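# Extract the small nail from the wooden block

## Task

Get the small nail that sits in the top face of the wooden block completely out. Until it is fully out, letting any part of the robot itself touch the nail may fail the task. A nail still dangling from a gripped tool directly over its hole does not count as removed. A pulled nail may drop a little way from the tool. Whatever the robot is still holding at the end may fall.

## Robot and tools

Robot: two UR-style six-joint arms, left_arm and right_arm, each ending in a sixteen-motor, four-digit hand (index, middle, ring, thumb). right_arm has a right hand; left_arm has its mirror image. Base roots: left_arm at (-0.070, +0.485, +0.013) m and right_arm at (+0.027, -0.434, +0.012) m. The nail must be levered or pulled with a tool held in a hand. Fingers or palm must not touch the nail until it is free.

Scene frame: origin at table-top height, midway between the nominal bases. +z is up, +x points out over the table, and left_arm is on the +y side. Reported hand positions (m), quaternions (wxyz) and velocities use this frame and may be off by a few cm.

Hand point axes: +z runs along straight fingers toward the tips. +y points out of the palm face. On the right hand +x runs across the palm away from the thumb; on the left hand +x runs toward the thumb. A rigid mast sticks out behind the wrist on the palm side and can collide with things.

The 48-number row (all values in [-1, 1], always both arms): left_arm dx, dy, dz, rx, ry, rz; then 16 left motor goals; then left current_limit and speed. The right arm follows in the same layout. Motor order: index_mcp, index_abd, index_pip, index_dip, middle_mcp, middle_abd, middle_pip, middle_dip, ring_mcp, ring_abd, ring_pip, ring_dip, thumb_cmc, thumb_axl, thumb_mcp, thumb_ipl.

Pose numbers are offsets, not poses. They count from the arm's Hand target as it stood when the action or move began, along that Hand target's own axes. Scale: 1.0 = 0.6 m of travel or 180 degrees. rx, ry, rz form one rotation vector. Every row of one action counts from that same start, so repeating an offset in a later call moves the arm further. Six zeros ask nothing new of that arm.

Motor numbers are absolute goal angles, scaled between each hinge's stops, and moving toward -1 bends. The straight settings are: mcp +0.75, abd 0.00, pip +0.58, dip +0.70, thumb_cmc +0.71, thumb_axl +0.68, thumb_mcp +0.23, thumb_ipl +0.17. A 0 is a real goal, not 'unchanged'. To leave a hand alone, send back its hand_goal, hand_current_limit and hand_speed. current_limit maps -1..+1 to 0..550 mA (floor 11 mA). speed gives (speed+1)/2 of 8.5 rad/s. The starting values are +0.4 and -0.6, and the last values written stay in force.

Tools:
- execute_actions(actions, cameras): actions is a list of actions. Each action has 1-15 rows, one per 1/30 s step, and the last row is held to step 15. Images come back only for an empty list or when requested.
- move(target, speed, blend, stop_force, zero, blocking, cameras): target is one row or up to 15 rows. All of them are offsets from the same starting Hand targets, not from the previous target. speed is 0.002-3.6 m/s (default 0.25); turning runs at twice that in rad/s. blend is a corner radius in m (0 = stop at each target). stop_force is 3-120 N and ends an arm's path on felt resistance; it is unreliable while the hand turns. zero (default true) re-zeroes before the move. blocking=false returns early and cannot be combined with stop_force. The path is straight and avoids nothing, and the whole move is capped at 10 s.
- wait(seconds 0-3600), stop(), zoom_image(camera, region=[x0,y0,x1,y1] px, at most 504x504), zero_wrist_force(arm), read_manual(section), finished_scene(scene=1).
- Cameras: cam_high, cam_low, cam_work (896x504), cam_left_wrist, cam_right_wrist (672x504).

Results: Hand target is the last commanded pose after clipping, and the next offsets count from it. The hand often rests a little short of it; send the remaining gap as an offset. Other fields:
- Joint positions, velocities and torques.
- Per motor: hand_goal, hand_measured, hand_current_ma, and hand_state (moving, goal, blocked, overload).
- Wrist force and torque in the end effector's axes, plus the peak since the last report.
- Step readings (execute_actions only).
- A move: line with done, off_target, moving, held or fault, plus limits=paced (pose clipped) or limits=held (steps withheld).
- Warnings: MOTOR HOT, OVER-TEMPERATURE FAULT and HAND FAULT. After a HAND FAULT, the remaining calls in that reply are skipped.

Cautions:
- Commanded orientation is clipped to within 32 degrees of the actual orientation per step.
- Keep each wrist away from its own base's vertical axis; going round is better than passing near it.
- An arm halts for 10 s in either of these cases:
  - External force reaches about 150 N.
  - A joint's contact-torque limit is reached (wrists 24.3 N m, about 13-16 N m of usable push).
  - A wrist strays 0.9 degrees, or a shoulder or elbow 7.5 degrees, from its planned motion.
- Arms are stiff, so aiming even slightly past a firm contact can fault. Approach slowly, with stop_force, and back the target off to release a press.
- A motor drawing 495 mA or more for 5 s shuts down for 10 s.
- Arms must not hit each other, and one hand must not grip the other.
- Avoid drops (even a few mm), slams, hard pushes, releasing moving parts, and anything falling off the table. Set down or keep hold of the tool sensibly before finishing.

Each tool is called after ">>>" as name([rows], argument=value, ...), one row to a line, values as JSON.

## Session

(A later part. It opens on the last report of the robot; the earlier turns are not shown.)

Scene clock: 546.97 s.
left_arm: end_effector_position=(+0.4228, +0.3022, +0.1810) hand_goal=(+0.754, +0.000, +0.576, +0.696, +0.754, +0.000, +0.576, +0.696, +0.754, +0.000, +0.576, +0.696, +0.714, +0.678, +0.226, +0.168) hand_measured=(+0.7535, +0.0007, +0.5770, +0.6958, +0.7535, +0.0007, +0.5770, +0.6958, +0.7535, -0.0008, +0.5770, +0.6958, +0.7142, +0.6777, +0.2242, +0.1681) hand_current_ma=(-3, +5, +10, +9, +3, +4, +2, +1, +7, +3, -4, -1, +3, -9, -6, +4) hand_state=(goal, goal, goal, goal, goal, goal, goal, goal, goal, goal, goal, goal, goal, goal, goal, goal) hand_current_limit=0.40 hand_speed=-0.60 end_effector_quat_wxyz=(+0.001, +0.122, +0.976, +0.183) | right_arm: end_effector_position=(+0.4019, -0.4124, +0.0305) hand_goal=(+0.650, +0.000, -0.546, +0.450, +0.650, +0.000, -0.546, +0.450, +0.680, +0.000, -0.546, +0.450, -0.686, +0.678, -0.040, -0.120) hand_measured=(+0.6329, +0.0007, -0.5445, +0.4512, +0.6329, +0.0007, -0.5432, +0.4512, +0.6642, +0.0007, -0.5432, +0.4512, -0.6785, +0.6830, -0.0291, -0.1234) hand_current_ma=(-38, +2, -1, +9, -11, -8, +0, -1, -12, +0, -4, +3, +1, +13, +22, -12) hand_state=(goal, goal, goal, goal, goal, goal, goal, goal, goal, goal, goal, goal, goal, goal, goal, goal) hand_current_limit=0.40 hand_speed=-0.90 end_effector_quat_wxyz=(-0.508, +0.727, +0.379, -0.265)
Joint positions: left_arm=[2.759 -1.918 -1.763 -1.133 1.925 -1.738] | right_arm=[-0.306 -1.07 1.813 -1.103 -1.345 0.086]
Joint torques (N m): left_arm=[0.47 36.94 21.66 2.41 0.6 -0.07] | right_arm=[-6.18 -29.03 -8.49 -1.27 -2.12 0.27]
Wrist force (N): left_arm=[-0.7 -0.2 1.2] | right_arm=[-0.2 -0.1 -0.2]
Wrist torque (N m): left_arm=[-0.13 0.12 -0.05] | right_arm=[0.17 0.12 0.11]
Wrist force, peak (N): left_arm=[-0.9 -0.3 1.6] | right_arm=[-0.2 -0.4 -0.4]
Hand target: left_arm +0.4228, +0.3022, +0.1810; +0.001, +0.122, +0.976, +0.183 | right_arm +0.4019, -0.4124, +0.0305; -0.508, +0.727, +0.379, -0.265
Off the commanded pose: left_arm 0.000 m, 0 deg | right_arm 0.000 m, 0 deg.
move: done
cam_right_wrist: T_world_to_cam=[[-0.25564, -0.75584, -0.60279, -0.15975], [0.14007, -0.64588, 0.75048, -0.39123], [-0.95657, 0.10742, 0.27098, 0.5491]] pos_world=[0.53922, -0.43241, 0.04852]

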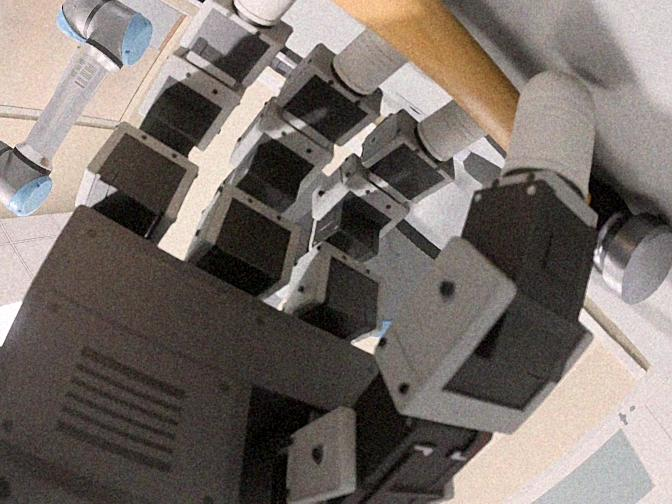

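>>> move(target=[0,0,0,0,0,0,0.754,0,0.576,0.696,0.754,0,0.576,0.696,0.754,0,0.576,0.696,0.714,0.678,0.226,0.168,0.4,-0.6,0,0,0,0,0,0,0.57,0,-0.547,0.449,0.57,0,-0.547,0.449,0.6,0,-0.547,0.449,-0.686,0.678,-0.12,-0.06,0.4,-0.93], cameras=["cam_right_wrist"])

>>> zoom_image(camera="cam_right_wrist", region=[300, 0, 672, 280])

Scene clock: 560.10 s.
left_arm: end_effector_position=(+0.4228, +0.3022, +0.1810) hand_goal=(+0.754, +0.000, +0.576, +0.696, +0.754, +0.000, +0.576, +0.696, +0.754, +0.000, +0.576, +0.696, +0.714, +0.678, +0.226, +0.168) hand_measured=(+0.7535, -0.0008, +0.5757, +0.6971, +0.7535, -0.0008, +0.5757, +0.6971, +0.7535, +0.0007, +0.5770, +0.6958, +0.7142, +0.6767, +0.2242, +0.1681) hand_current_ma=(+1, +9, +14, +13, +7, +5, +6, +4, +9, +2, -2, +4, +0, -11, -8, +3) hand_state=(goal, goal, goal, goal, goal, goal, goal, goal, goal, goal, goal, goal, goal, goal, goal, goal) hand_current_limit=0.40 hand_speed=-0.60 end_effector_quat_wxyz=(+0.001, +0.122, +0.976, +0.183) | right_arm: end_effector_position=(+0.4019, -0.4124, +0.0305) hand_goal=(+0.570, +0.000, -0.546, +0.450, +0.570, +0.000, -0.546, +0.450, +0.600, +0.000, -0.546, +0.450, -0.686, +0.678, -0.120, -0.060) hand_measured=(+0.5557, +0.0007, -0.5432, +0.4512, +0.5557, +0.0007, -0.5432, +0.4512, +0.5870, -0.0008, -0.5445, +0.4524, -0.6785, +0.6830, -0.1063, -0.0644) hand_current_ma=(-33, -13, +8, -4, -16, -3, -5, +10, -23, +8, -15, +11, +3, +0, +42, -6) hand_state=(goal, goal, goal, goal, goal, goal, goal, goal, goal, goal, goal, goal, goal, goal, goal, goal) hand_current_limit=0.40 hand_speed=-0.93 end_effector_quat_wxyz=(-0.508, +0.727, +0.379, -0.265)
Joint positions: left_arm=[2.759 -1.918 -1.763 -1.133 1.925 -1.738] | right_arm=[-0.306 -1.07 1.813 -1.103 -1.345 0.086]
Joint torques (N m): left_arm=[-0.03 37.45 22.7 2.4 0.54 -0.11] | right_arm=[-7.86 -30.77 -7.59 -0.84 -1.66 0.37]
Wrist force (N): left_arm=[-0.7 -0.4 1.2] | right_arm=[0.0 -0.2 0.0]
Wrist torque (N m): left_arm=[-0.15 0.12 -0.04] | right_arm=[0.14 0.09 0.12]
Wrist force, peak (N): left_arm=[-1.0 -0.2 1.4] | right_arm=[-0.3 -0.4 -0.3]
Hand target: left_arm +0.4228, +0.3022, +0.1810; +0.001, +0.122, +0.976, +0.183 | right_arm +0.4019, -0.4124, +0.0305; -0.508, +0.727, +0.379, -0.265
Off the commanded pose: left_arm 0.000 m, 0 deg | right_arm 0.000 m, 0 deg.
move: done
cam_right_wrist: T_world_to_cam=[[-0.25564, -0.75584, -0.60279, -0.15975], [0.14007, -0.64588, 0.75048, -0.39123], [-0.95657, 0.10742, 0.27098, 0.5491]] pos_world=[0.53922, -0.43241, 0.04852]

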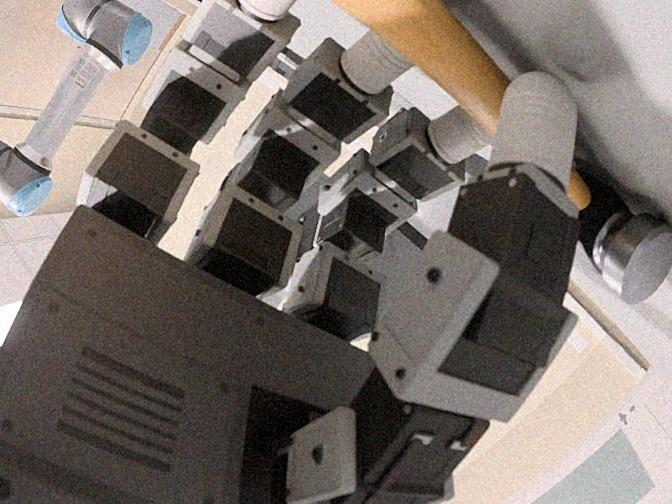

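Scaled by 1.355 from the camera's image (finer frame: 960x720).

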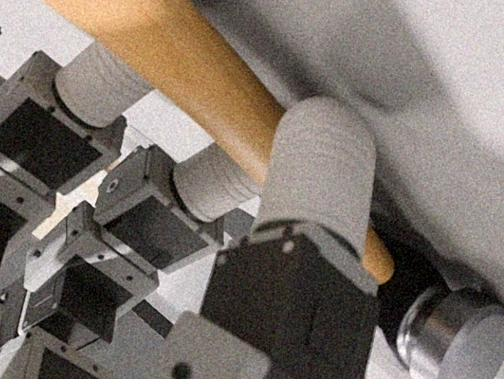

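>>> move(target=[0,0,0,0,0,0,0.754,0,0.576,0.696,0.754,0,0.576,0.696,0.754,0,0.576,0.696,0.714,0.678,0.226,0.168,0.4,-0.6,0,0,0,0,0,0,0.5,0,-0.547,0.449,0.5,0,-0.547,0.449,0.53,0,-0.547,0.449,-0.686,0.678,-0.2,-0.06,0.4,-0.93], cameras=["cam_right_wrist"])

>>> zoom_image(camera="cam_right_wrist", region=[300, 0, 672, 280])

Scene clock: 566.00 s.
left_arm: end_effector_position=(+0.4228, +0.3022, +0.1810) hand_goal=(+0.754, +0.000, +0.576, +0.696, +0.754, +0.000, +0.576, +0.696, +0.754, +0.000, +0.576, +0.696, +0.714, +0.678, +0.226, +0.168) hand_measured=(+0.7535, +0.0007, +0.5757, +0.6958, +0.7535, -0.0008, +0.5770, +0.6958, +0.7523, -0.0008, +0.5757, +0.6958, +0.7142, +0.6777, +0.2242, +0.1681) hand_current_ma=(+0, +6, +12, +9, +3, +10, +5, +1, +8, +4, -2, +0, +6, -11, -8, -2) hand_state=(goal, goal, goal, goal, goal, goal, goal, goal, goal, goal, goal, goal, goal, goal, goal, goal) hand_current_limit=0.40 hand_speed=-0.60 end_effector_quat_wxyz=(+0.001, +0.122, +0.976, +0.183) | right_arm: end_effector_position=(+0.4019, -0.4124, +0.0305) hand_goal=(+0.500, +0.000, -0.546, +0.450, +0.500, +0.000, -0.546, +0.450, +0.530, +0.000, -0.546, +0.450, -0.686, +0.678, -0.200, -0.060) hand_measured=(+0.5014, -0.0008, -0.5432, +0.4512, +0.5159, +0.0007, -0.5419, +0.4512, +0.5448, -0.0008, -0.5419, +0.4524, -0.6785, +0.6830, -0.1370, -0.0587) hand_current_ma=(+0, +8, -2, -18, +28, +7, +3, +8, +14, -18, +0, +5, +3, +4, +104, +21) hand_state=(goal, goal, goal, goal, goal, goal, goal, goal, goal, goal, goal, goal, goal, goal, moving, goal) hand_current_limit=0.40 hand_speed=-0.93 end_effector_quat_wxyz=(-0.508, +0.727, +0.379, -0.265)
Joint positions: left_arm=[2.759 -1.918 -1.763 -1.133 1.925 -1.738] | right_arm=[-0.306 -1.07 1.813 -1.103 -1.345 0.086]
Joint torques (N m): left_arm=[-0.33 37.01 22.38 2.32 0.71 -0.05] | right_arm=[-7.32 -30.01 -9.48 -0.06 -1.67 0.19]
Wrist force (N): left_arm=[-0.9 -0.2 1.2] | right_arm=[0.0 -2.2 -0.3]
Wrist torque (N m): left_arm=[-0.13 0.14 -0.06] | right_arm=[0.04 0.09 0.06]
Wrist force, peak (N): left_arm=[-1.1 -0.1 1.4] | right_arm=[0.0 -2.5 -0.3]
Hand target: left_arm +0.4228, +0.3022, +0.1810; +0.001, +0.122, +0.976, +0.183 | right_arm +0.4019, -0.4124, +0.0305; -0.508, +0.727, +0.379, -0.265
Off the commanded pose: left_arm 0.000 m, 0 deg | right_arm 0.000 m, 0 deg.
move: done
cam_right_wrist: T_world_to_cam=[[-0.25564, -0.75584, -0.60279, -0.15975], [0.14007, -0.64588, 0.75048, -0.39123], [-0.95657, 0.10742, 0.27098, 0.5491]] pos_world=[0.53922, -0.43241, 0.04852]

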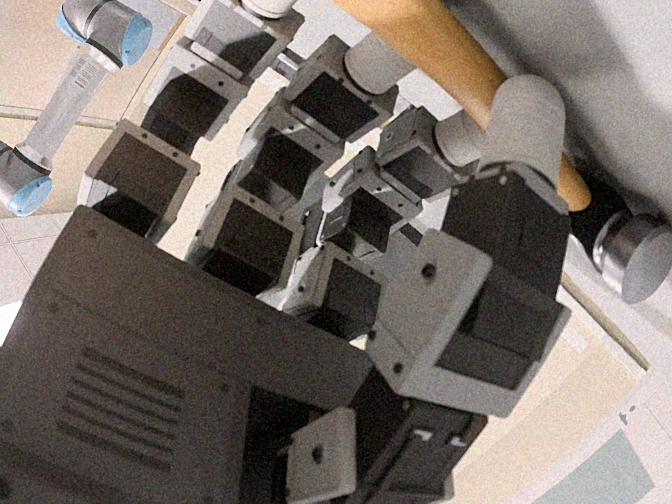

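Scaled by 1.355 from the camera's image (finer frame: 960x720).

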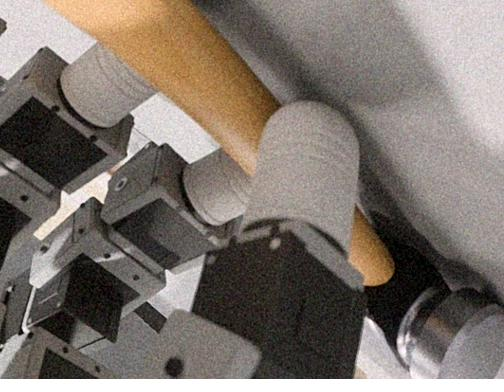

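>>> move(target=[0,0,0,0,0,0,0.754,0,0.576,0.696,0.754,0,0.576,0.696,0.754,0,0.576,0.696,0.714,0.678,0.226,0.168,0.4,-0.6,0,0,0,0,0,0,0.39,0,-0.62,0.42,0.39,0,-0.62,0.42,0.43,0,-0.62,0.42,-0.686,0.678,-0.45,-0.2,0.7,-0.9], cameras=["cam_right_wrist"])

>>> zoom_image(camera="cam_right_wrist", region=[300, 0, 672, 280])

Scene clock: 577.53 s.
left_arm: end_effector_position=(+0.4228, +0.3022, +0.1810) hand_goal=(+0.754, +0.000, +0.576, +0.696, +0.754, +0.000, +0.576, +0.696, +0.754, +0.000, +0.576, +0.696, +0.714, +0.678, +0.226, +0.168) hand_measured=(+0.7535, +0.0007, +0.5770, +0.6958, +0.7523, -0.0008, +0.5770, +0.6958, +0.7535, -0.0008, +0.5770, +0.6958, +0.7142, +0.6767, +0.2232, +0.1672) hand_current_ma=(-1, +5, +12, +11, +3, +4, +3, +3, +10, +6, -1, +6, +1, -12, -9, +0) hand_state=(goal, goal, goal, goal, goal, goal, goal, goal, goal, goal, goal, goal, goal, goal, goal, goal) hand_current_limit=0.40 hand_speed=-0.60 end_effector_quat_wxyz=(+0.001, +0.122, +0.976, +0.183) | right_arm: end_effector_position=(+0.4019, -0.4124, +0.0305) hand_goal=(+0.390, +0.000, -0.620, +0.420, +0.390, +0.000, -0.620, +0.420, +0.430, +0.000, -0.620, +0.420, -0.686, +0.678, -0.450, -0.200) hand_measured=(+0.4978, +0.0007, -0.5419, +0.4499, +0.5099, -0.0008, -0.5406, +0.4499, +0.5376, +0.0007, -0.5419, +0.4512, -0.6785, +0.6830, -0.1350, -0.0634) hand_current_ma=(+144, -22, +109, +35, +173, -6, +81, +30, +165, -16, +117, +50, -6, +10, +384, +270) hand_state=(blocked, goal, blocked, blocked, blocked, goal, blocked, blocked, blocked, goal, blocked, blocked, goal, goal, moving, moving) hand_current_limit=0.70 hand_speed=-0.90 end_effector_quat_wxyz=(-0.508, +0.727, +0.379, -0.265)
Joint positions: left_arm=[2.759 -1.918 -1.763 -1.133 1.925 -1.738] | right_arm=[-0.306 -1.07 1.813 -1.103 -1.345 0.086]
Joint torques (N m): left_arm=[-0.28 37.05 21.83 2.51 0.65 -0.14] | right_arm=[-6.64 -30.81 -13.68 0.44 -1.66 0.49]
Wrist force (N): left_arm=[-0.9 -0.1 1.3] | right_arm=[0.5 -0.8 -0.3]
Wrist torque (N m): left_arm=[-0.11 0.14 -0.07] | right_arm=[0.13 0.01 0.07]
Wrist force, peak (N): left_arm=[-1.0 -0.3 1.5] | right_arm=[-0.1 -2.6 -0.3]
Hand target: left_arm +0.4228, +0.3022, +0.1810; +0.001, +0.122, +0.976, +0.183 | right_arm +0.4019, -0.4124, +0.0305; -0.508, +0.727, +0.379, -0.265
Off the commanded pose: left_arm 0.000 m, 0 deg | right_arm 0.000 m, 0 deg.
move: done
cam_right_wrist: T_world_to_cam=[[-0.25564, -0.75584, -0.60279, -0.15975], [0.14007, -0.64588, 0.75048, -0.39123], [-0.95657, 0.10742, 0.27098, 0.5491]] pos_world=[0.53922, -0.43241, 0.04852]

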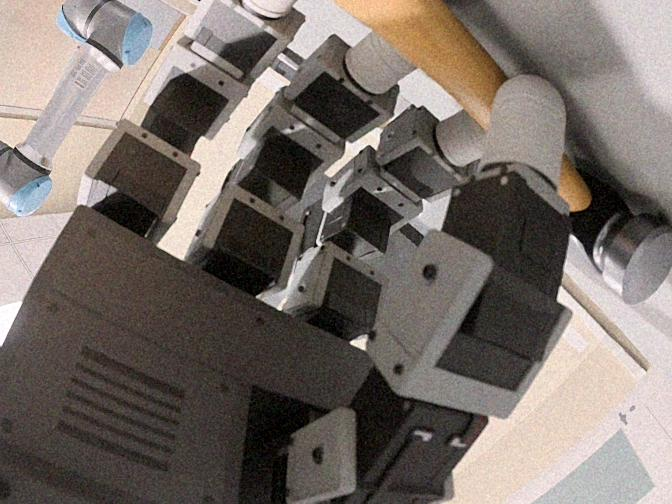

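Scaled by 1.355 from the camera's image (finer frame: 960x720).

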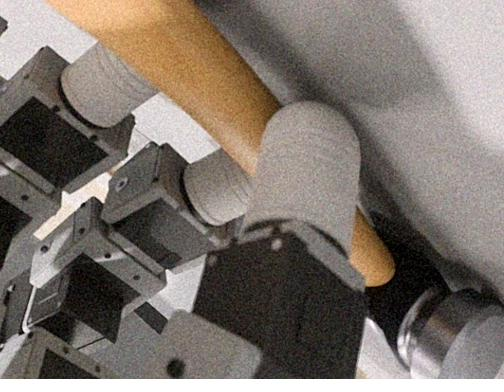

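>>> move(target=[0,0,0,0,0,0,0.754,0,0.576,0.696,0.754,0,0.576,0.696,0.754,0,0.576,0.696,0.714,0.678,0.226,0.168,0.4,-0.6,0,-0.047,-0.0171,0,0,0,0.39,0,-0.62,0.42,0.39,0,-0.62,0.42,0.43,0,-0.62,0.42,-0.686,0.678,-0.45,-0.2,0.7,-0.9], speed=0.03, cameras=["cam_high","cam_work","cam_right_wrist"])

>>> zoom_image(camera="cam_right_wrist", region=[300, 0, 672, 280])

>>> zoom_image(camera="cam_work", region=[0, 200, 200, 430])

Scene clock: 586.37 s.
left_arm: end_effector_position=(+0.4228, +0.3022, +0.1810) hand_goal=(+0.754, +0.000, +0.576, +0.696, +0.754, +0.000, +0.576, +0.696, +0.754, +0.000, +0.576, +0.696, +0.714, +0.678, +0.226, +0.168) hand_measured=(+0.7547, -0.0008, +0.5770, +0.6958, +0.7523, +0.0007, +0.5770, +0.6958, +0.7535, +0.0007, +0.5770, +0.6958, +0.7142, +0.6777, +0.2242, +0.1672) hand_current_ma=(-2, +5, +13, +6, +2, +6, +4, +1, +8, +7, -7, +2, +5, -11, -8, +0) hand_state=(goal, goal, goal, goal, goal, goal, goal, goal, goal, goal, goal, goal, goal, goal, goal, goal) hand_current_limit=0.40 hand_speed=-0.60 end_effector_quat_wxyz=(+0.001, +0.122, +0.976, +0.183) | right_arm: end_effector_position=(+0.4019, -0.4123, +0.0604) hand_goal=(+0.390, +0.000, -0.620, +0.420, +0.390, +0.000, -0.620, +0.420, +0.430, +0.000, -0.620, +0.420, -0.686, +0.678, -0.450, -0.200) hand_measured=(+0.4086, +0.0051, -0.5971, +0.4231, +0.3784, +0.0007, -0.6035, +0.4308, +0.4218, -0.0008, -0.6035, +0.4321, -0.6722, +0.6904, -0.3458, -0.1701) hand_current_ma=(+22, +3, +17, -6, +4, +19, -1, +15, -10, -5, +2, +15, +12, +15, +190, +55) hand_state=(goal, goal, blocked, goal, goal, goal, goal, goal, goal, goal, goal, goal, goal, goal, blocked, blocked) hand_current_limit=0.70 hand_speed=-0.90 end_effector_quat_wxyz=(-0.508, +0.727, +0.379, -0.265)
Joint positions: left_arm=[2.759 -1.918 -1.763 -1.133 1.925 -1.738] | right_arm=[-0.306 -1.117 1.791 -1.034 -1.345 0.086]
Joint torques (N m): left_arm=[-0.3 37.43 22.08 2.36 0.61 -0.35] | right_arm=[7.49 -48.07 -24.76 2.81 2.01 0.65]
Wrist force (N): left_arm=[-0.7 -0.2 1.4] | right_arm=[0.2 -0.8 -0.2]
Wrist torque (N m): left_arm=[-0.15 0.12 -0.05] | right_arm=[0.08 0.07 0.13]
Wrist force, peak (N): left_arm=[-1.0 -0.4 1.6] | right_arm=[-0.2 3.0 0.0]
Hand target: left_arm +0.4228, +0.3022, +0.1810; +0.001, +0.122, +0.976, +0.183 | right_arm +0.4019, -0.4123, +0.0605; -0.508, +0.727, +0.379, -0.265
Off the commanded pose: left_arm 0.000 m, 0 deg | right_arm 0.000 m, 0 deg.
move: done
cam_right_wrist: T_world_to_cam=[[-0.25564, -0.75584, -0.60279, -0.14178], [0.14007, -0.64588, 0.75048, -0.41359], [-0.95657, 0.10742, 0.27098, 0.54102]] pos_world=[0.53922, -0.43241, 0.07832]

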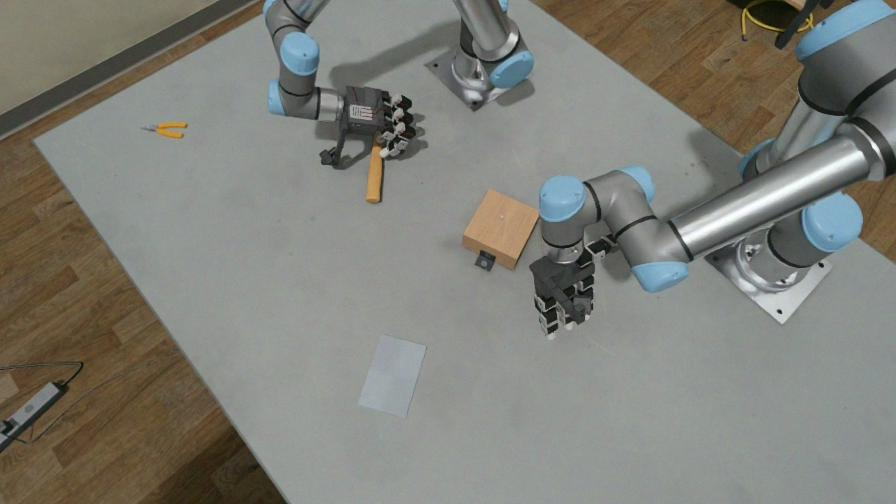

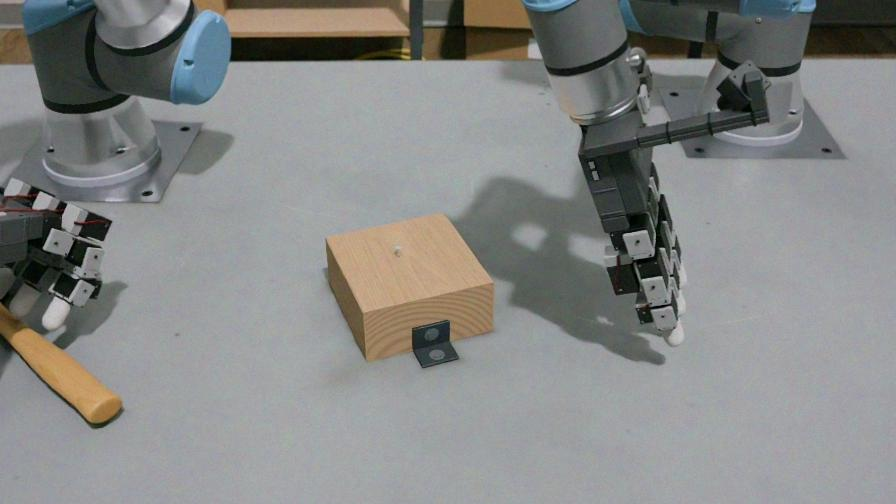

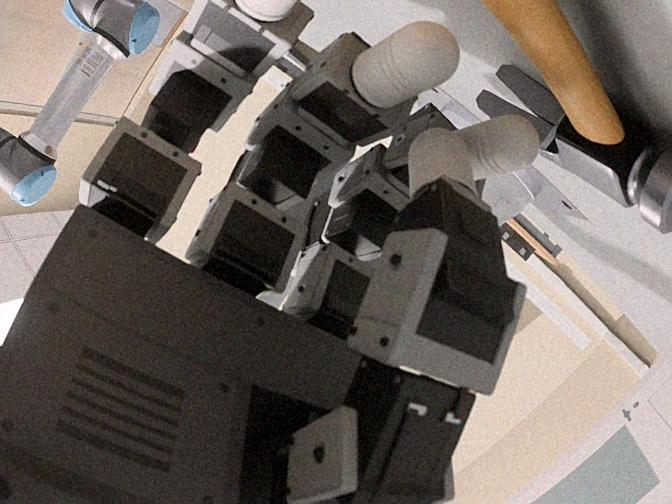

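Scaled by 1.355 from the camera's image (finer frame: 960x720).

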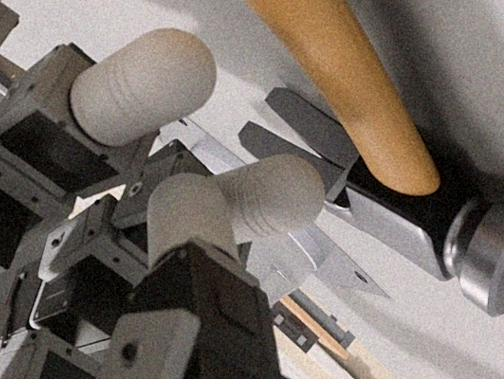

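Scaled by 2.191 from the camera's image (finer frame: 1280x720).

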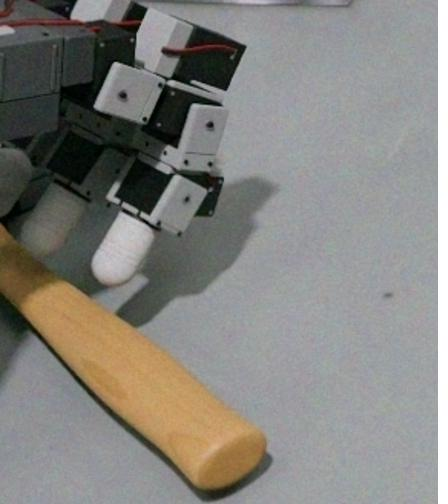

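>>> move([
  [0,0,0,0,0,0,0.754,0,0.576,0.696,0.754,0,0.576,0.696,0.754,0,0.576,0.696,0.714,0.678,0.226,0.168,0.4,-0.6,0,-0.1097,-0.04,0,0,0,0.39,0,-0.62,0.42,0.39,0,-0.62,0.42,0.43,0,-0.62,0.42,-0.686,0.678,-0.45,-0.2,0.7,-0.9],
  [0,0,0,0,0,0,0.754,0,0.576,0.696,0.754,0,0.576,0.696,0.754,0,0.576,0.696,0.714,0.678,0.226,0.168,0.4,-0.6,0.1417,-0.1097,-0.04,0,0,0,0.85,0,-0.547,0.449,0.85,0,-0.547,0.449,0.85,0,-0.547,0.449,-0.686,0.678,0.124,-0.265,0.4,-0.6],
], speed=0.1, cameras=["cam_high","cam_work","cam_right_wrist"])

>>> zoom_image(camera="cam_high", region=[330, 70, 450, 220])

>>> zoom_image(camera="cam_work", region=[0, 200, 200, 430])

Scene clock: 676.90 s.
left_arm: end_effector_position=(+0.4228, +0.3022, +0.1810) hand_goal=(+0.754, +0.000, +0.576, +0.696, +0.754, +0.000, +0.576, +0.696, +0.754, +0.000, +0.576, +0.696, +0.714, +0.678, +0.226, +0.168) hand_measured=(+0.7535, -0.0008, +0.5770, +0.6958, +0.7547, -0.0008, +0.5770, +0.6958, +0.7547, +0.0007, +0.5770, +0.6958, +0.7142, +0.6777, +0.2242, +0.1672) hand_current_ma=(+0, +5, +13, +7, +3, +5, +6, +1, +5, +1, -10, +2, +4, -13, -9, -2) hand_state=(goal, goal, goal, goal, goal, goal, goal, goal, goal, goal, goal, goal, goal, goal, goal, goal) hand_current_limit=0.40 hand_speed=-0.60 end_effector_quat_wxyz=(+0.001, +0.122, +0.976, +0.183) | right_arm: end_effector_position=(+0.4506, -0.3425, +0.1304) hand_goal=(+0.850, +0.000, -0.546, +0.450, +0.850, +0.000, -0.546, +0.450, +0.850, +0.000, -0.546, +0.450, -0.686, +0.678, +0.124, -0.264) hand_measured=(+0.8005, +0.0051, -0.5471, +0.4473, +0.7981, +0.0007, -0.5471, +0.4473, +0.8041, +0.0007, -0.5471, +0.4422, -0.6735, +0.6883, +0.1233, -0.2549) hand_current_ma=(-76, -6, +5, +0, -70, -4, -6, -13, -47, -7, -15, -23, +12, +15, +11, +10) hand_state=(blocked, goal, goal, goal, blocked, goal, goal, goal, blocked, goal, goal, goal, goal, goal, goal, goal) hand_current_limit=0.40 hand_speed=-0.60 end_effector_quat_wxyz=(-0.508, +0.727, +0.379, -0.265)
Joint positions: left_arm=[2.759 -1.918 -1.763 -1.133 1.925 -1.738] | right_arm=[-0.159 -1.117 1.58 -0.839 -1.208 0.141]
Joint torques (N m): left_arm=[-0.3 36.97 22.08 2.37 0.71 -0.26] | right_arm=[7.13 -30.85 -24.8 2.86 2.24 1.29]
Wrist force (N): left_arm=[-0.9 -0.4 1.3] | right_arm=[-0.2 -1.1 -0.1]
Wrist torque (N m): left_arm=[-0.16 0.15 -0.06] | right_arm=[0.08 0.17 -0.01]
Wrist force, peak (N): left_arm=[-1.1 -0.4 1.6] | right_arm=[0.0 -1.6 -0.9]
Hand target: left_arm +0.4228, +0.3022, +0.1810; +0.001, +0.122, +0.976, +0.183 | right_arm +0.4506, -0.3425, +0.1304; -0.508, +0.727, +0.379, -0.265
Off the commanded pose: left_arm 0.000 m, 0 deg | right_arm 0.000 m, 0 deg.
move: done
cam_right_wrist: T_world_to_cam=[[-0.25564, -0.75584, -0.60279, -0.03427], [0.14007, -0.64588, 0.75048, -0.42786], [-0.95657, 0.10742, 0.27098, 0.56101]] pos_world=[0.58782, -0.36251, 0.14842]

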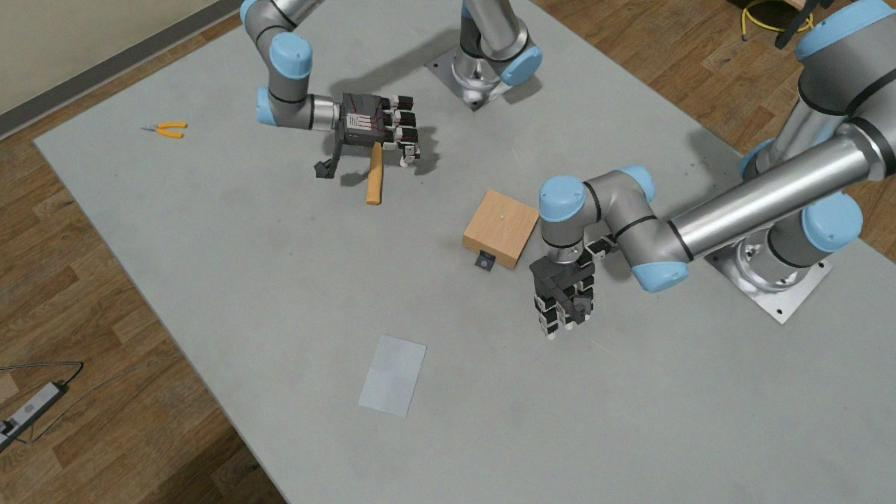

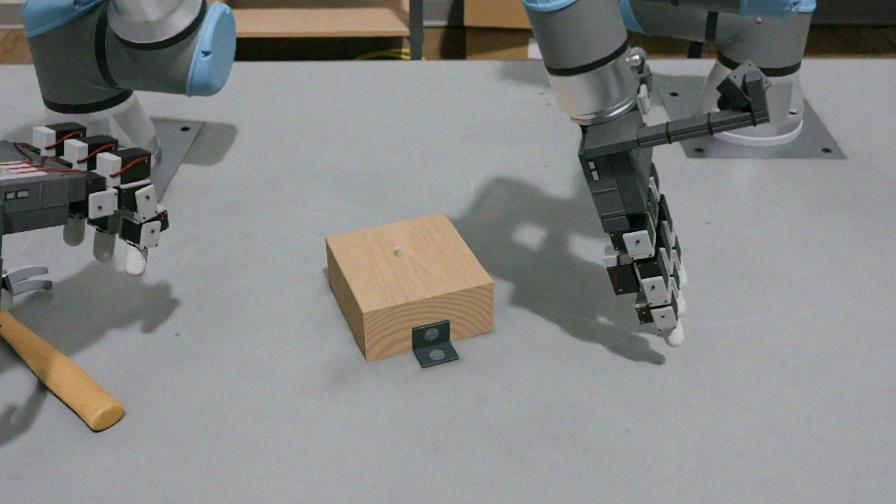

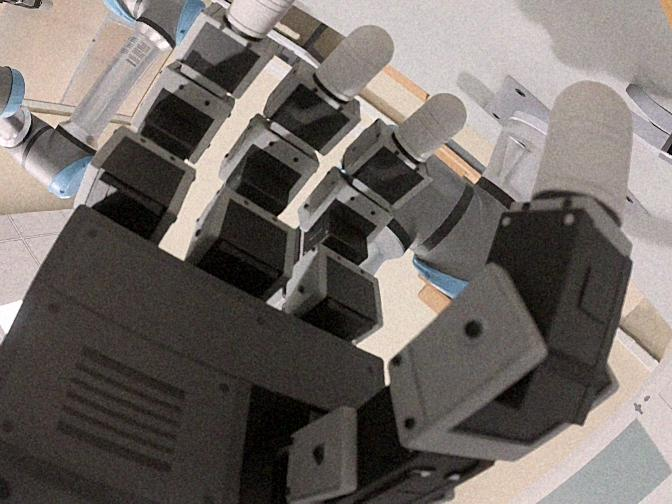

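Scaled by 3.360 from the camera's image (finer frame: 1280x720).

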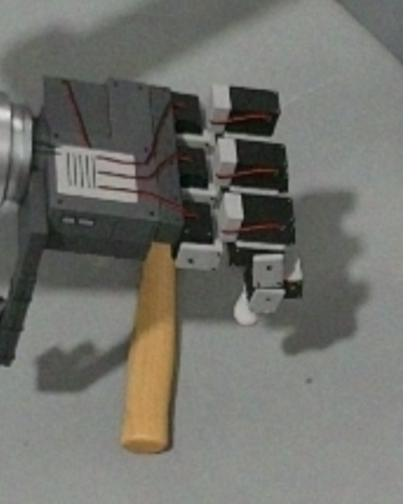

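Scaled by 2.191 from the camera's image (finer frame: 1280x720).

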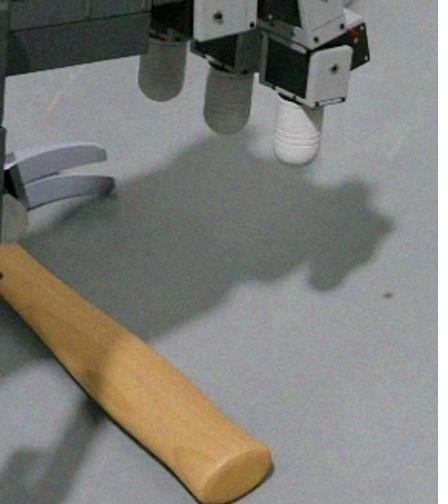

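>>> move(target=[0,0,0,0,0,0,0.754,0,0.576,0.696,0.754,0,0.576,0.696,0.754,0,0.576,0.696,0.714,0.678,0.226,0.168,0.4,-0.6,0.0163,0.1072,0.0,0,0.0433,0.0158,0.85,0,-0.547,0.449,0.85,0,-0.547,0.449,0.85,0,-0.547,0.449,-0.686,0.678,0.124,-0.265,0.4,-0.6], speed=0.1, cameras=["cam_high","cam_work","cam_right_wrist"])

>>> zoom_image(camera="cam_high", region=[330, 70, 450, 220])

>>> zoom_image(camera="cam_right_wrist", region=[300, 0, 672, 280])

>>> zoom_image(camera="cam_work", region=[0, 200, 200, 430])

Scene clock: 723.70 s.
left_arm: end_effector_position=(+0.4228, +0.3022, +0.1810) hand_goal=(+0.754, +0.000, +0.576, +0.696, +0.754, +0.000, +0.576, +0.696, +0.754, +0.000, +0.576, +0.696, +0.714, +0.678, +0.226, +0.168) hand_measured=(+0.7535, +0.0007, +0.5757, +0.6958, +0.7523, -0.0008, +0.5770, +0.6958, +0.7535, -0.0008, +0.5770, +0.6958, +0.7142, +0.6777, +0.2242, +0.1681) hand_current_ma=(+1, +6, +8, +9, +6, +4, +5, -3, +7, +2, -5, +0, +8, -9, -10, +7) hand_state=(goal, goal, goal, goal, goal, goal, goal, goal, goal, goal, goal, goal, goal, goal, goal, goal) hand_current_limit=0.40 hand_speed=-0.60 end_effector_quat_wxyz=(+0.001, +0.122, +0.976, +0.183) | right_arm: end_effector_position=(+0.4742, -0.3472, +0.0702) hand_goal=(+0.850, +0.000, -0.546, +0.450, +0.850, +0.000, -0.546, +0.450, +0.850, +0.000, -0.546, +0.450, -0.686, +0.678, +0.124, -0.264) hand_measured=(+0.8005, +0.0051, -0.5471, +0.4473, +0.7981, +0.0007, -0.5471, +0.4486, +0.8041, +0.0007, -0.5483, +0.4422, -0.6747, +0.6883, +0.1213, -0.2549) hand_current_ma=(-76, -10, +4, -13, -63, +1, -7, -15, -53, -15, -7, +1, +14, +16, +5, +5) hand_state=(blocked, goal, goal, goal, blocked, goal, goal, goal, blocked, goal, goal, goal, goal, goal, goal, goal) hand_current_limit=0.40 hand_speed=-0.60 end_effector_quat_wxyz=(-0.525, +0.752, +0.325, -0.228)
Joint positions: left_arm=[2.759 -1.918 -1.763 -1.133 1.925 -1.738] | right_arm=[-0.202 -1.028 1.617 -0.982 -1.113 0.183]
Joint torques (N m): left_arm=[0.24 37.18 21.87 2.53 0.71 -0.24] | right_arm=[-7.39 -33.28 -10.5 -1.98 2.43 1.44]
Wrist force (N): left_arm=[-1.0 -0.4 1.5] | right_arm=[-0.2 -0.5 -0.1]
Wrist torque (N m): left_arm=[-0.18 0.17 -0.07] | right_arm=[0.09 0.16 -0.04]
Wrist force, peak (N): left_arm=[-1.4 -0.2 1.5] | right_arm=[-0.3 -1.9 -0.2]
Hand target: left_arm +0.4228, +0.3022, +0.1810; +0.001, +0.122, +0.976, +0.183 | right_arm +0.4742, -0.3472, +0.0700; -0.526, +0.752, +0.325, -0.228
Off the commanded pose: left_arm 0.000 m, 0 deg | right_arm 0.000 m, 0 deg.
move: done
cam_right_wrist: T_world_to_cam=[[-0.36174, -0.71114, -0.60285, -0.00228], [0.04539, -0.65931, 0.7505, -0.34869], [-0.93117, 0.24413, 0.27078, 0.63592]] pos_world=[0.60716, -0.38676, 0.08812]

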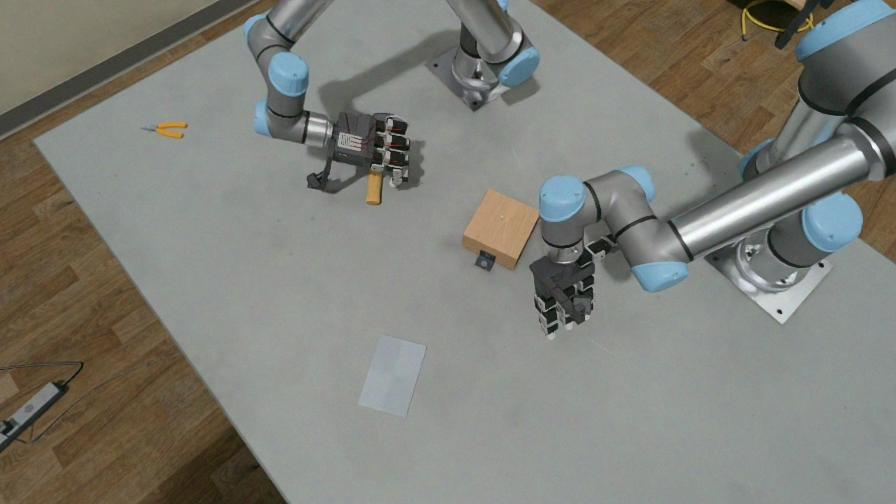

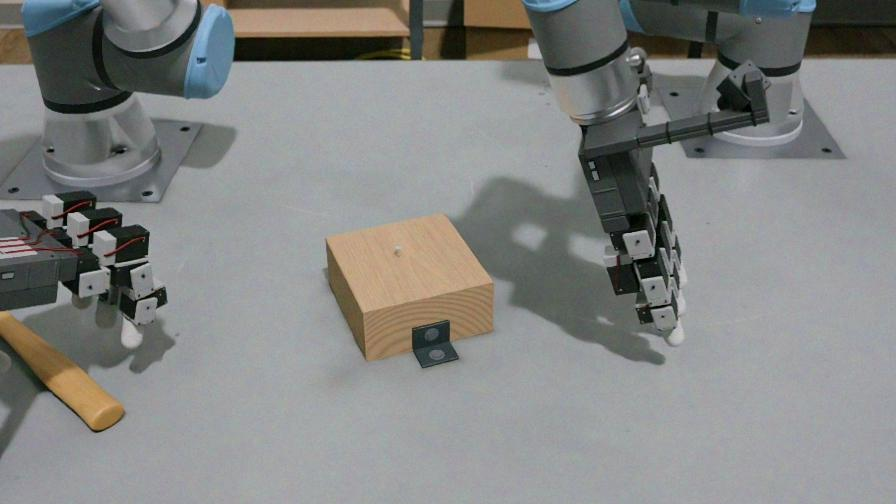

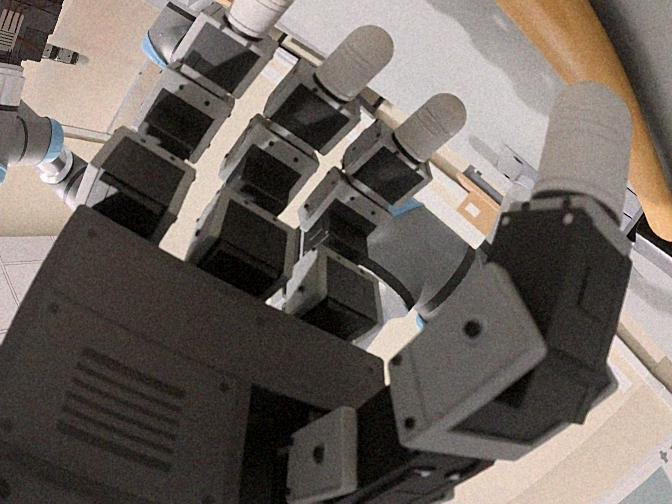

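Scaled by 3.360 from the camera's image (finer frame: 1280x720).

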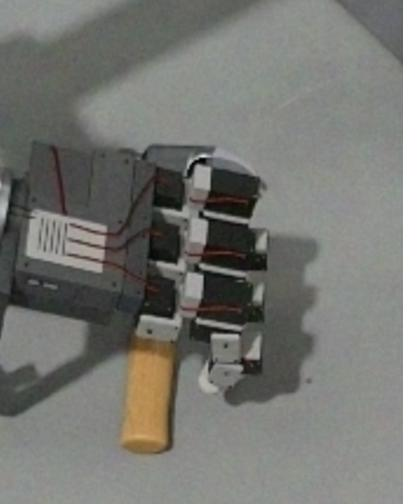

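Scaled by 1.355 from the camera's image (finer frame: 960x720).

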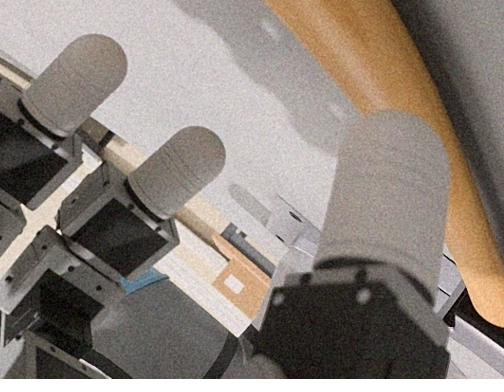

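Scaled by 2.191 from the camera's image (finer frame: 1280x720).

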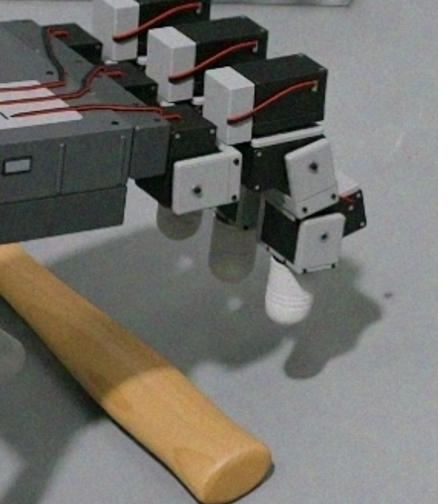

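>>> move(target=[0,0,0,0,0,0,0.754,0,0.576,0.696,0.754,0,0.576,0.696,0.754,0,0.576,0.696,0.714,0.678,0.226,0.168,0.4,-0.6,0,0.065,0.0237,0,0,0,0.85,0,-0.547,0.449,0.85,0,-0.547,0.449,0.85,0,-0.547,0.449,-0.686,0.678,0.124,-0.265,0.4,-0.6], speed=0.02, stop_force=5, cameras=["cam_high","cam_work","cam_right_wrist"])

>>> zoom_image(camera="cam_right_wrist", region=[300, 0, 672, 280])

>>> zoom_image(camera="cam_work", region=[0, 200, 200, 430])

Scene clock: 740.90 s.
left_arm: end_effector_position=(+0.4228, +0.3022, +0.1810) hand_goal=(+0.754, +0.000, +0.576, +0.696, +0.754, +0.000, +0.576, +0.696, +0.754, +0.000, +0.576, +0.696, +0.714, +0.678, +0.226, +0.168) hand_measured=(+0.7535, -0.0008, +0.5770, +0.6971, +0.7535, -0.0008, +0.5770, +0.6958, +0.7535, +0.0007, +0.5770, +0.6958, +0.7142, +0.6767, +0.2242, +0.1672) hand_current_ma=(+0, +4, +8, +10, +7, +3, +3, -2, +3, +5, -8, +4, +3, -12, -12, +2) hand_state=(goal, goal, goal, goal, goal, goal, goal, goal, goal, goal, goal, goal, goal, goal, goal, goal) hand_current_limit=0.40 hand_speed=-0.60 end_effector_quat_wxyz=(+0.001, +0.122, +0.976, +0.183) | right_arm: end_effector_position=(+0.4742, -0.3473, +0.0285) hand_goal=(+0.850, +0.000, -0.546, +0.450, +0.850, +0.000, -0.546, +0.450, +0.850, +0.000, -0.546, +0.450, -0.686, +0.678, +0.124, -0.264) hand_measured=(+0.8005, +0.0051, -0.5471, +0.4473, +0.7981, +0.0007, -0.5471, +0.4486, +0.8041, +0.0007, -0.5483, +0.4422, -0.6747, +0.6883, +0.1223, -0.2549) hand_current_ma=(-88, -12, -2, -21, -61, +13, +12, +6, -45, +3, -23, +4, +12, +26, +0, +18) hand_state=(blocked, goal, goal, goal, blocked, goal, goal, goal, blocked, goal, goal, goal, goal, goal, goal, goal) hand_current_limit=0.40 hand_speed=-0.60 end_effector_quat_wxyz=(-0.526, +0.752, +0.325, -0.228)
Joint positions: left_arm=[2.759 -1.918 -1.763 -1.133 1.925 -1.738] | right_arm=[-0.202 -0.97 1.649 -1.072 -1.113 0.183]
Joint torques (N m): left_arm=[-0.51 37.09 21.54 2.48 0.78 -0.24] | right_arm=[-5.8 -34.51 -8.14 -1.95 -1.62 0.3]
Wrist force (N): left_arm=[-1.2 -0.3 1.5] | right_arm=[-0.3 -0.3 -0.1]
Wrist torque (N m): left_arm=[-0.17 0.20 -0.09] | right_arm=[0.11 0.16 -0.07]
Wrist force, peak (N): left_arm=[-1.2 -0.5 1.8] | right_arm=[-0.3 -0.9 -0.1]
Hand target: left_arm +0.4228, +0.3022, +0.1810; +0.001, +0.122, +0.976, +0.183 | right_arm +0.4742, -0.3473, +0.0285; -0.526, +0.752, +0.325, -0.228
Off the commanded pose: left_arm 0.000 m, 0 deg | right_arm 0.000 m, 0 deg.
move: done
cam_right_wrist: T_world_to_cam=[[-0.36191, -0.71104, -0.60286, -0.0273], [0.04524, -0.65933, 0.75049, -0.31745], [-0.93111, 0.24434, 0.27079, 0.64726]] pos_world=[0.60716, -0.38686, 0.04652]

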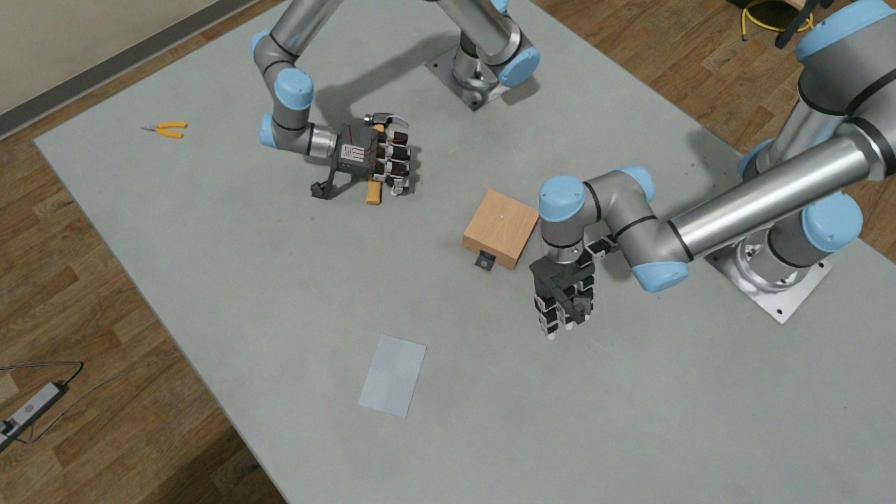

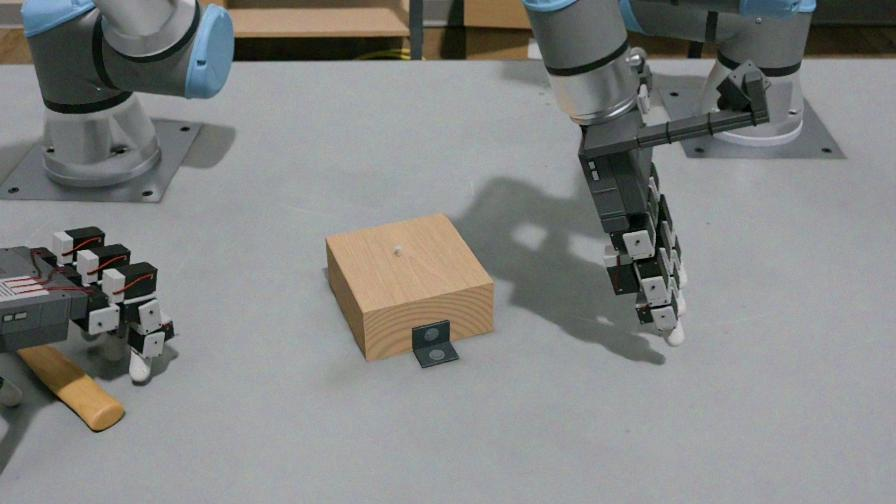

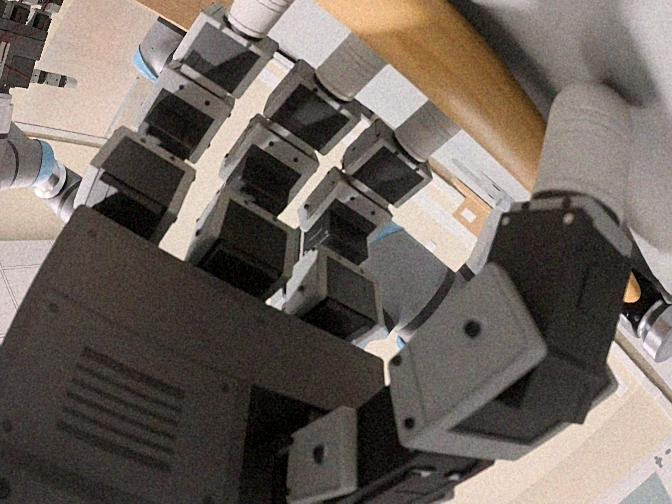

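Scaled by 1.355 from the camera's image (finer frame: 960x720).

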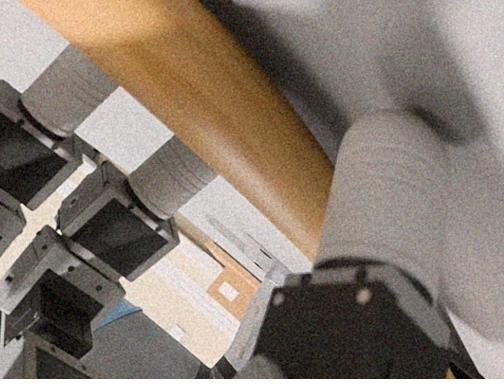

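Scaled by 2.191 from the camera's image (finer frame: 1280x720).

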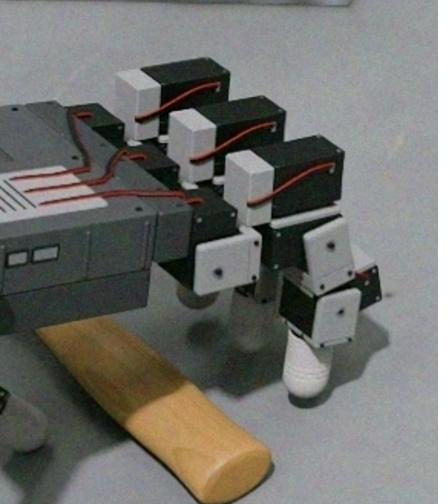

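>>> move(target=[0,0,0,0,0,0,0.754,0,0.576,0.696,0.754,0,0.576,0.696,0.754,0,0.576,0.696,0.714,0.678,0.226,0.168,0.4,-0.6,0,0,0,0,0,0,0.63,0,-0.547,0.449,0.63,0,-0.547,0.449,0.63,0,-0.547,0.449,-0.686,0.678,-0.10,-0.06,0.4,-0.9], cameras=["cam_right_wrist"])

Scene clock: 747.83 s.
left_arm: end_effector_position=(+0.4228, +0.3022, +0.1810) hand_goal=(+0.754, +0.000, +0.576, +0.696, +0.754, +0.000, +0.576, +0.696, +0.754, +0.000, +0.576, +0.696, +0.714, +0.678, +0.226, +0.168) hand_measured=(+0.7535, -0.0008, +0.5757, +0.6958, +0.7535, +0.0007, +0.5757, +0.6945, +0.7535, -0.0008, +0.5770, +0.6958, +0.7142, +0.6767, +0.2242, +0.1672) hand_current_ma=(+0, +7, +13, +6, +6, +4, -1, +0, +5, +3, -5, +1, +2, -13, -11, +2) hand_state=(goal, goal, goal, goal, goal, goal, goal, goal, goal, goal, goal, goal, goal, goal, goal, goal) hand_current_limit=0.40 hand_speed=-0.60 end_effector_quat_wxyz=(+0.001, +0.122, +0.976, +0.183) | right_arm: end_effector_position=(+0.4742, -0.3473, +0.0285) hand_goal=(+0.630, +0.000, -0.546, +0.450, +0.630, +0.000, -0.546, +0.450, +0.630, +0.000, -0.546, +0.450, -0.686, +0.678, -0.100, -0.060) hand_measured=(+0.6136, +0.0065, -0.5471, +0.4473, +0.6136, +0.0007, -0.5471, +0.4486, +0.6148, +0.0007, -0.5483, +0.4422, -0.6747, +0.6883, -0.0875, -0.0634) hand_current_ma=(-57, -1, +5, -2, -20, +1, -13, -9, -12, +8, -8, -1, +0, +28, +20, -11) hand_state=(goal, goal, goal, goal, goal, goal, goal, goal, goal, goal, goal, goal, goal, goal, goal, goal) hand_current_limit=0.40 hand_speed=-0.90 end_effector_quat_wxyz=(-0.526, +0.752, +0.325, -0.228)
Joint positions: left_arm=[2.759 -1.918 -1.763 -1.133 1.925 -1.738] | right_arm=[-0.202 -0.97 1.649 -1.072 -1.113 0.183]
Joint torques (N m): left_arm=[-1.17 36.68 21.92 2.58 0.83 -0.25] | right_arm=[-4.83 -35.33 -8.92 -1.55 -0.61 1.1]
Wrist force (N): left_arm=[-1.0 -0.3 1.4] | right_arm=[0.1 -0.5 -0.4]
Wrist torque (N m): left_arm=[-0.16 0.18 -0.07] | right_arm=[0.13 0.12 -0.04]
Wrist force, peak (N): left_arm=[-1.2 -0.4 1.9] | right_arm=[-0.2 -0.8 -0.6]
Hand target: left_arm +0.4228, +0.3022, +0.1810; +0.001, +0.122, +0.976, +0.183 | right_arm +0.4742, -0.3473, +0.0285; -0.526, +0.752, +0.325, -0.228
Off the commanded pose: left_arm 0.000 m, 0 deg | right_arm 0.000 m, 0 deg.
move: done
cam_right_wrist: T_world_to_cam=[[-0.36191, -0.71109, -0.6028, -0.02732], [0.04527, -0.65928, 0.75053, -0.31745], [-0.93111, 0.24434, 0.27079, 0.64726]] pos_world=[0.60716, -0.38686, 0.04652]

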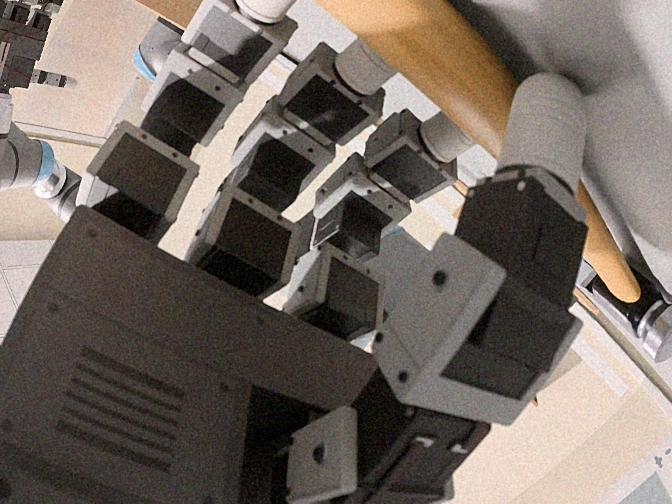

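>>> move(target=[0,0,0,0,0,0,0.754,0,0.576,0.696,0.754,0,0.576,0.696,0.754,0,0.576,0.696,0.714,0.678,0.226,0.168,0.4,-0.6,0,0,0,0,0,0,0.5,0,-0.58,0.43,0.5,0,-0.58,0.43,0.5,0,-0.58,0.43,-0.686,0.678,-0.25,-0.12,0.7,-0.92], cameras=["cam_right_wrist"])

Scene clock: 755.10 s.
left_arm: end_effector_position=(+0.4228, +0.3022, +0.1810) hand_goal=(+0.754, +0.000, +0.576, +0.696, +0.754, +0.000, +0.576, +0.696, +0.754, +0.000, +0.576, +0.696, +0.714, +0.678, +0.226, +0.168) hand_measured=(+0.7523, +0.0007, +0.5770, +0.6958, +0.7535, -0.0008, +0.5770, +0.6958, +0.7535, -0.0008, +0.5770, +0.6958, +0.7142, +0.6777, +0.2242, +0.1681) hand_current_ma=(-2, +5, +11, +11, +4, +5, +5, -1, +8, +2, +0, +5, +4, -9, -11, +0) hand_state=(goal, goal, goal, goal, goal, goal, goal, goal, goal, goal, goal, goal, goal, goal, goal, goal) hand_current_limit=0.40 hand_speed=-0.60 end_effector_quat_wxyz=(+0.001, +0.122, +0.976, +0.183) | right_arm: end_effector_position=(+0.4742, -0.3473, +0.0285) hand_goal=(+0.500, +0.000, -0.580, +0.430, +0.500, +0.000, -0.580, +0.430, +0.500, +0.000, -0.580, +0.430, -0.686, +0.678, -0.250, -0.120) hand_measured=(+0.5738, +0.0051, -0.5637, +0.4397, +0.5834, +0.0007, -0.5573, +0.4410, +0.5750, +0.0007, -0.5637, +0.4435, -0.6735, +0.6883, -0.1103, -0.0777) hand_current_ma=(+100, +2, +8, +7, +114, -1, +36, +5, +128, -7, +5, +25, +6, +32, +185, +84) hand_state=(moving, goal, goal, goal, moving, goal, blocked, goal, moving, goal, goal, goal, goal, goal, moving, blocked) hand_current_limit=0.70 hand_speed=-0.92 end_effector_quat_wxyz=(-0.526, +0.752, +0.325, -0.228)
Joint positions: left_arm=[2.759 -1.918 -1.763 -1.133 1.925 -1.738] | right_arm=[-0.202 -0.97 1.649 -1.072 -1.113 0.183]
Joint torques (N m): left_arm=[-0.7 36.86 21.58 2.46 0.8 -0.35] | right_arm=[-4.56 -34.75 -9.37 -1.46 0.39 1.09]
Wrist force (N): left_arm=[-1.2 -0.3 1.5] | right_arm=[-0.1 -4.3 -0.2]
Wrist torque (N m): left_arm=[-0.16 0.19 -0.09] | right_arm=[-0.10 0.13 -0.18]
Wrist force, peak (N): left_arm=[-1.3 -0.2 1.8] | right_arm=[-0.1 -4.3 -0.2]
Hand target: left_arm +0.4228, +0.3022, +0.1810; +0.001, +0.122, +0.976, +0.183 | right_arm +0.4742, -0.3473, +0.0285; -0.526, +0.752, +0.325, -0.228
Off the commanded pose: left_arm 0.000 m, 0 deg | right_arm 0.000 m, 0 deg.
move: done
cam_right_wrist: T_world_to_cam=[[-0.36191, -0.71109, -0.6028, -0.02732], [0.04527, -0.65928, 0.75053, -0.31745], [-0.93111, 0.24434, 0.27079, 0.64726]] pos_world=[0.60716, -0.38686, 0.04652]

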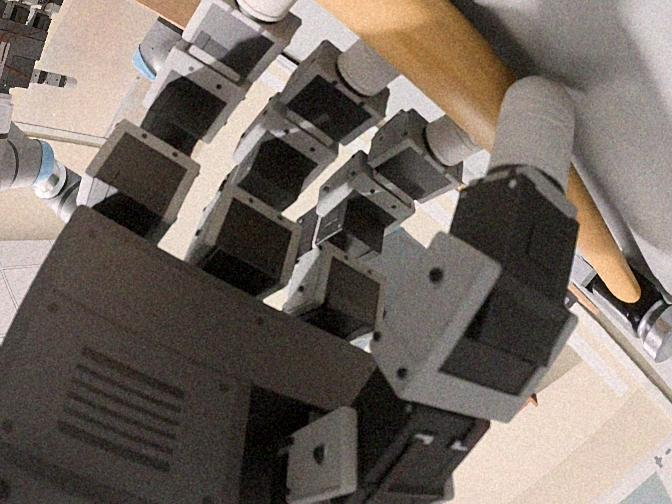

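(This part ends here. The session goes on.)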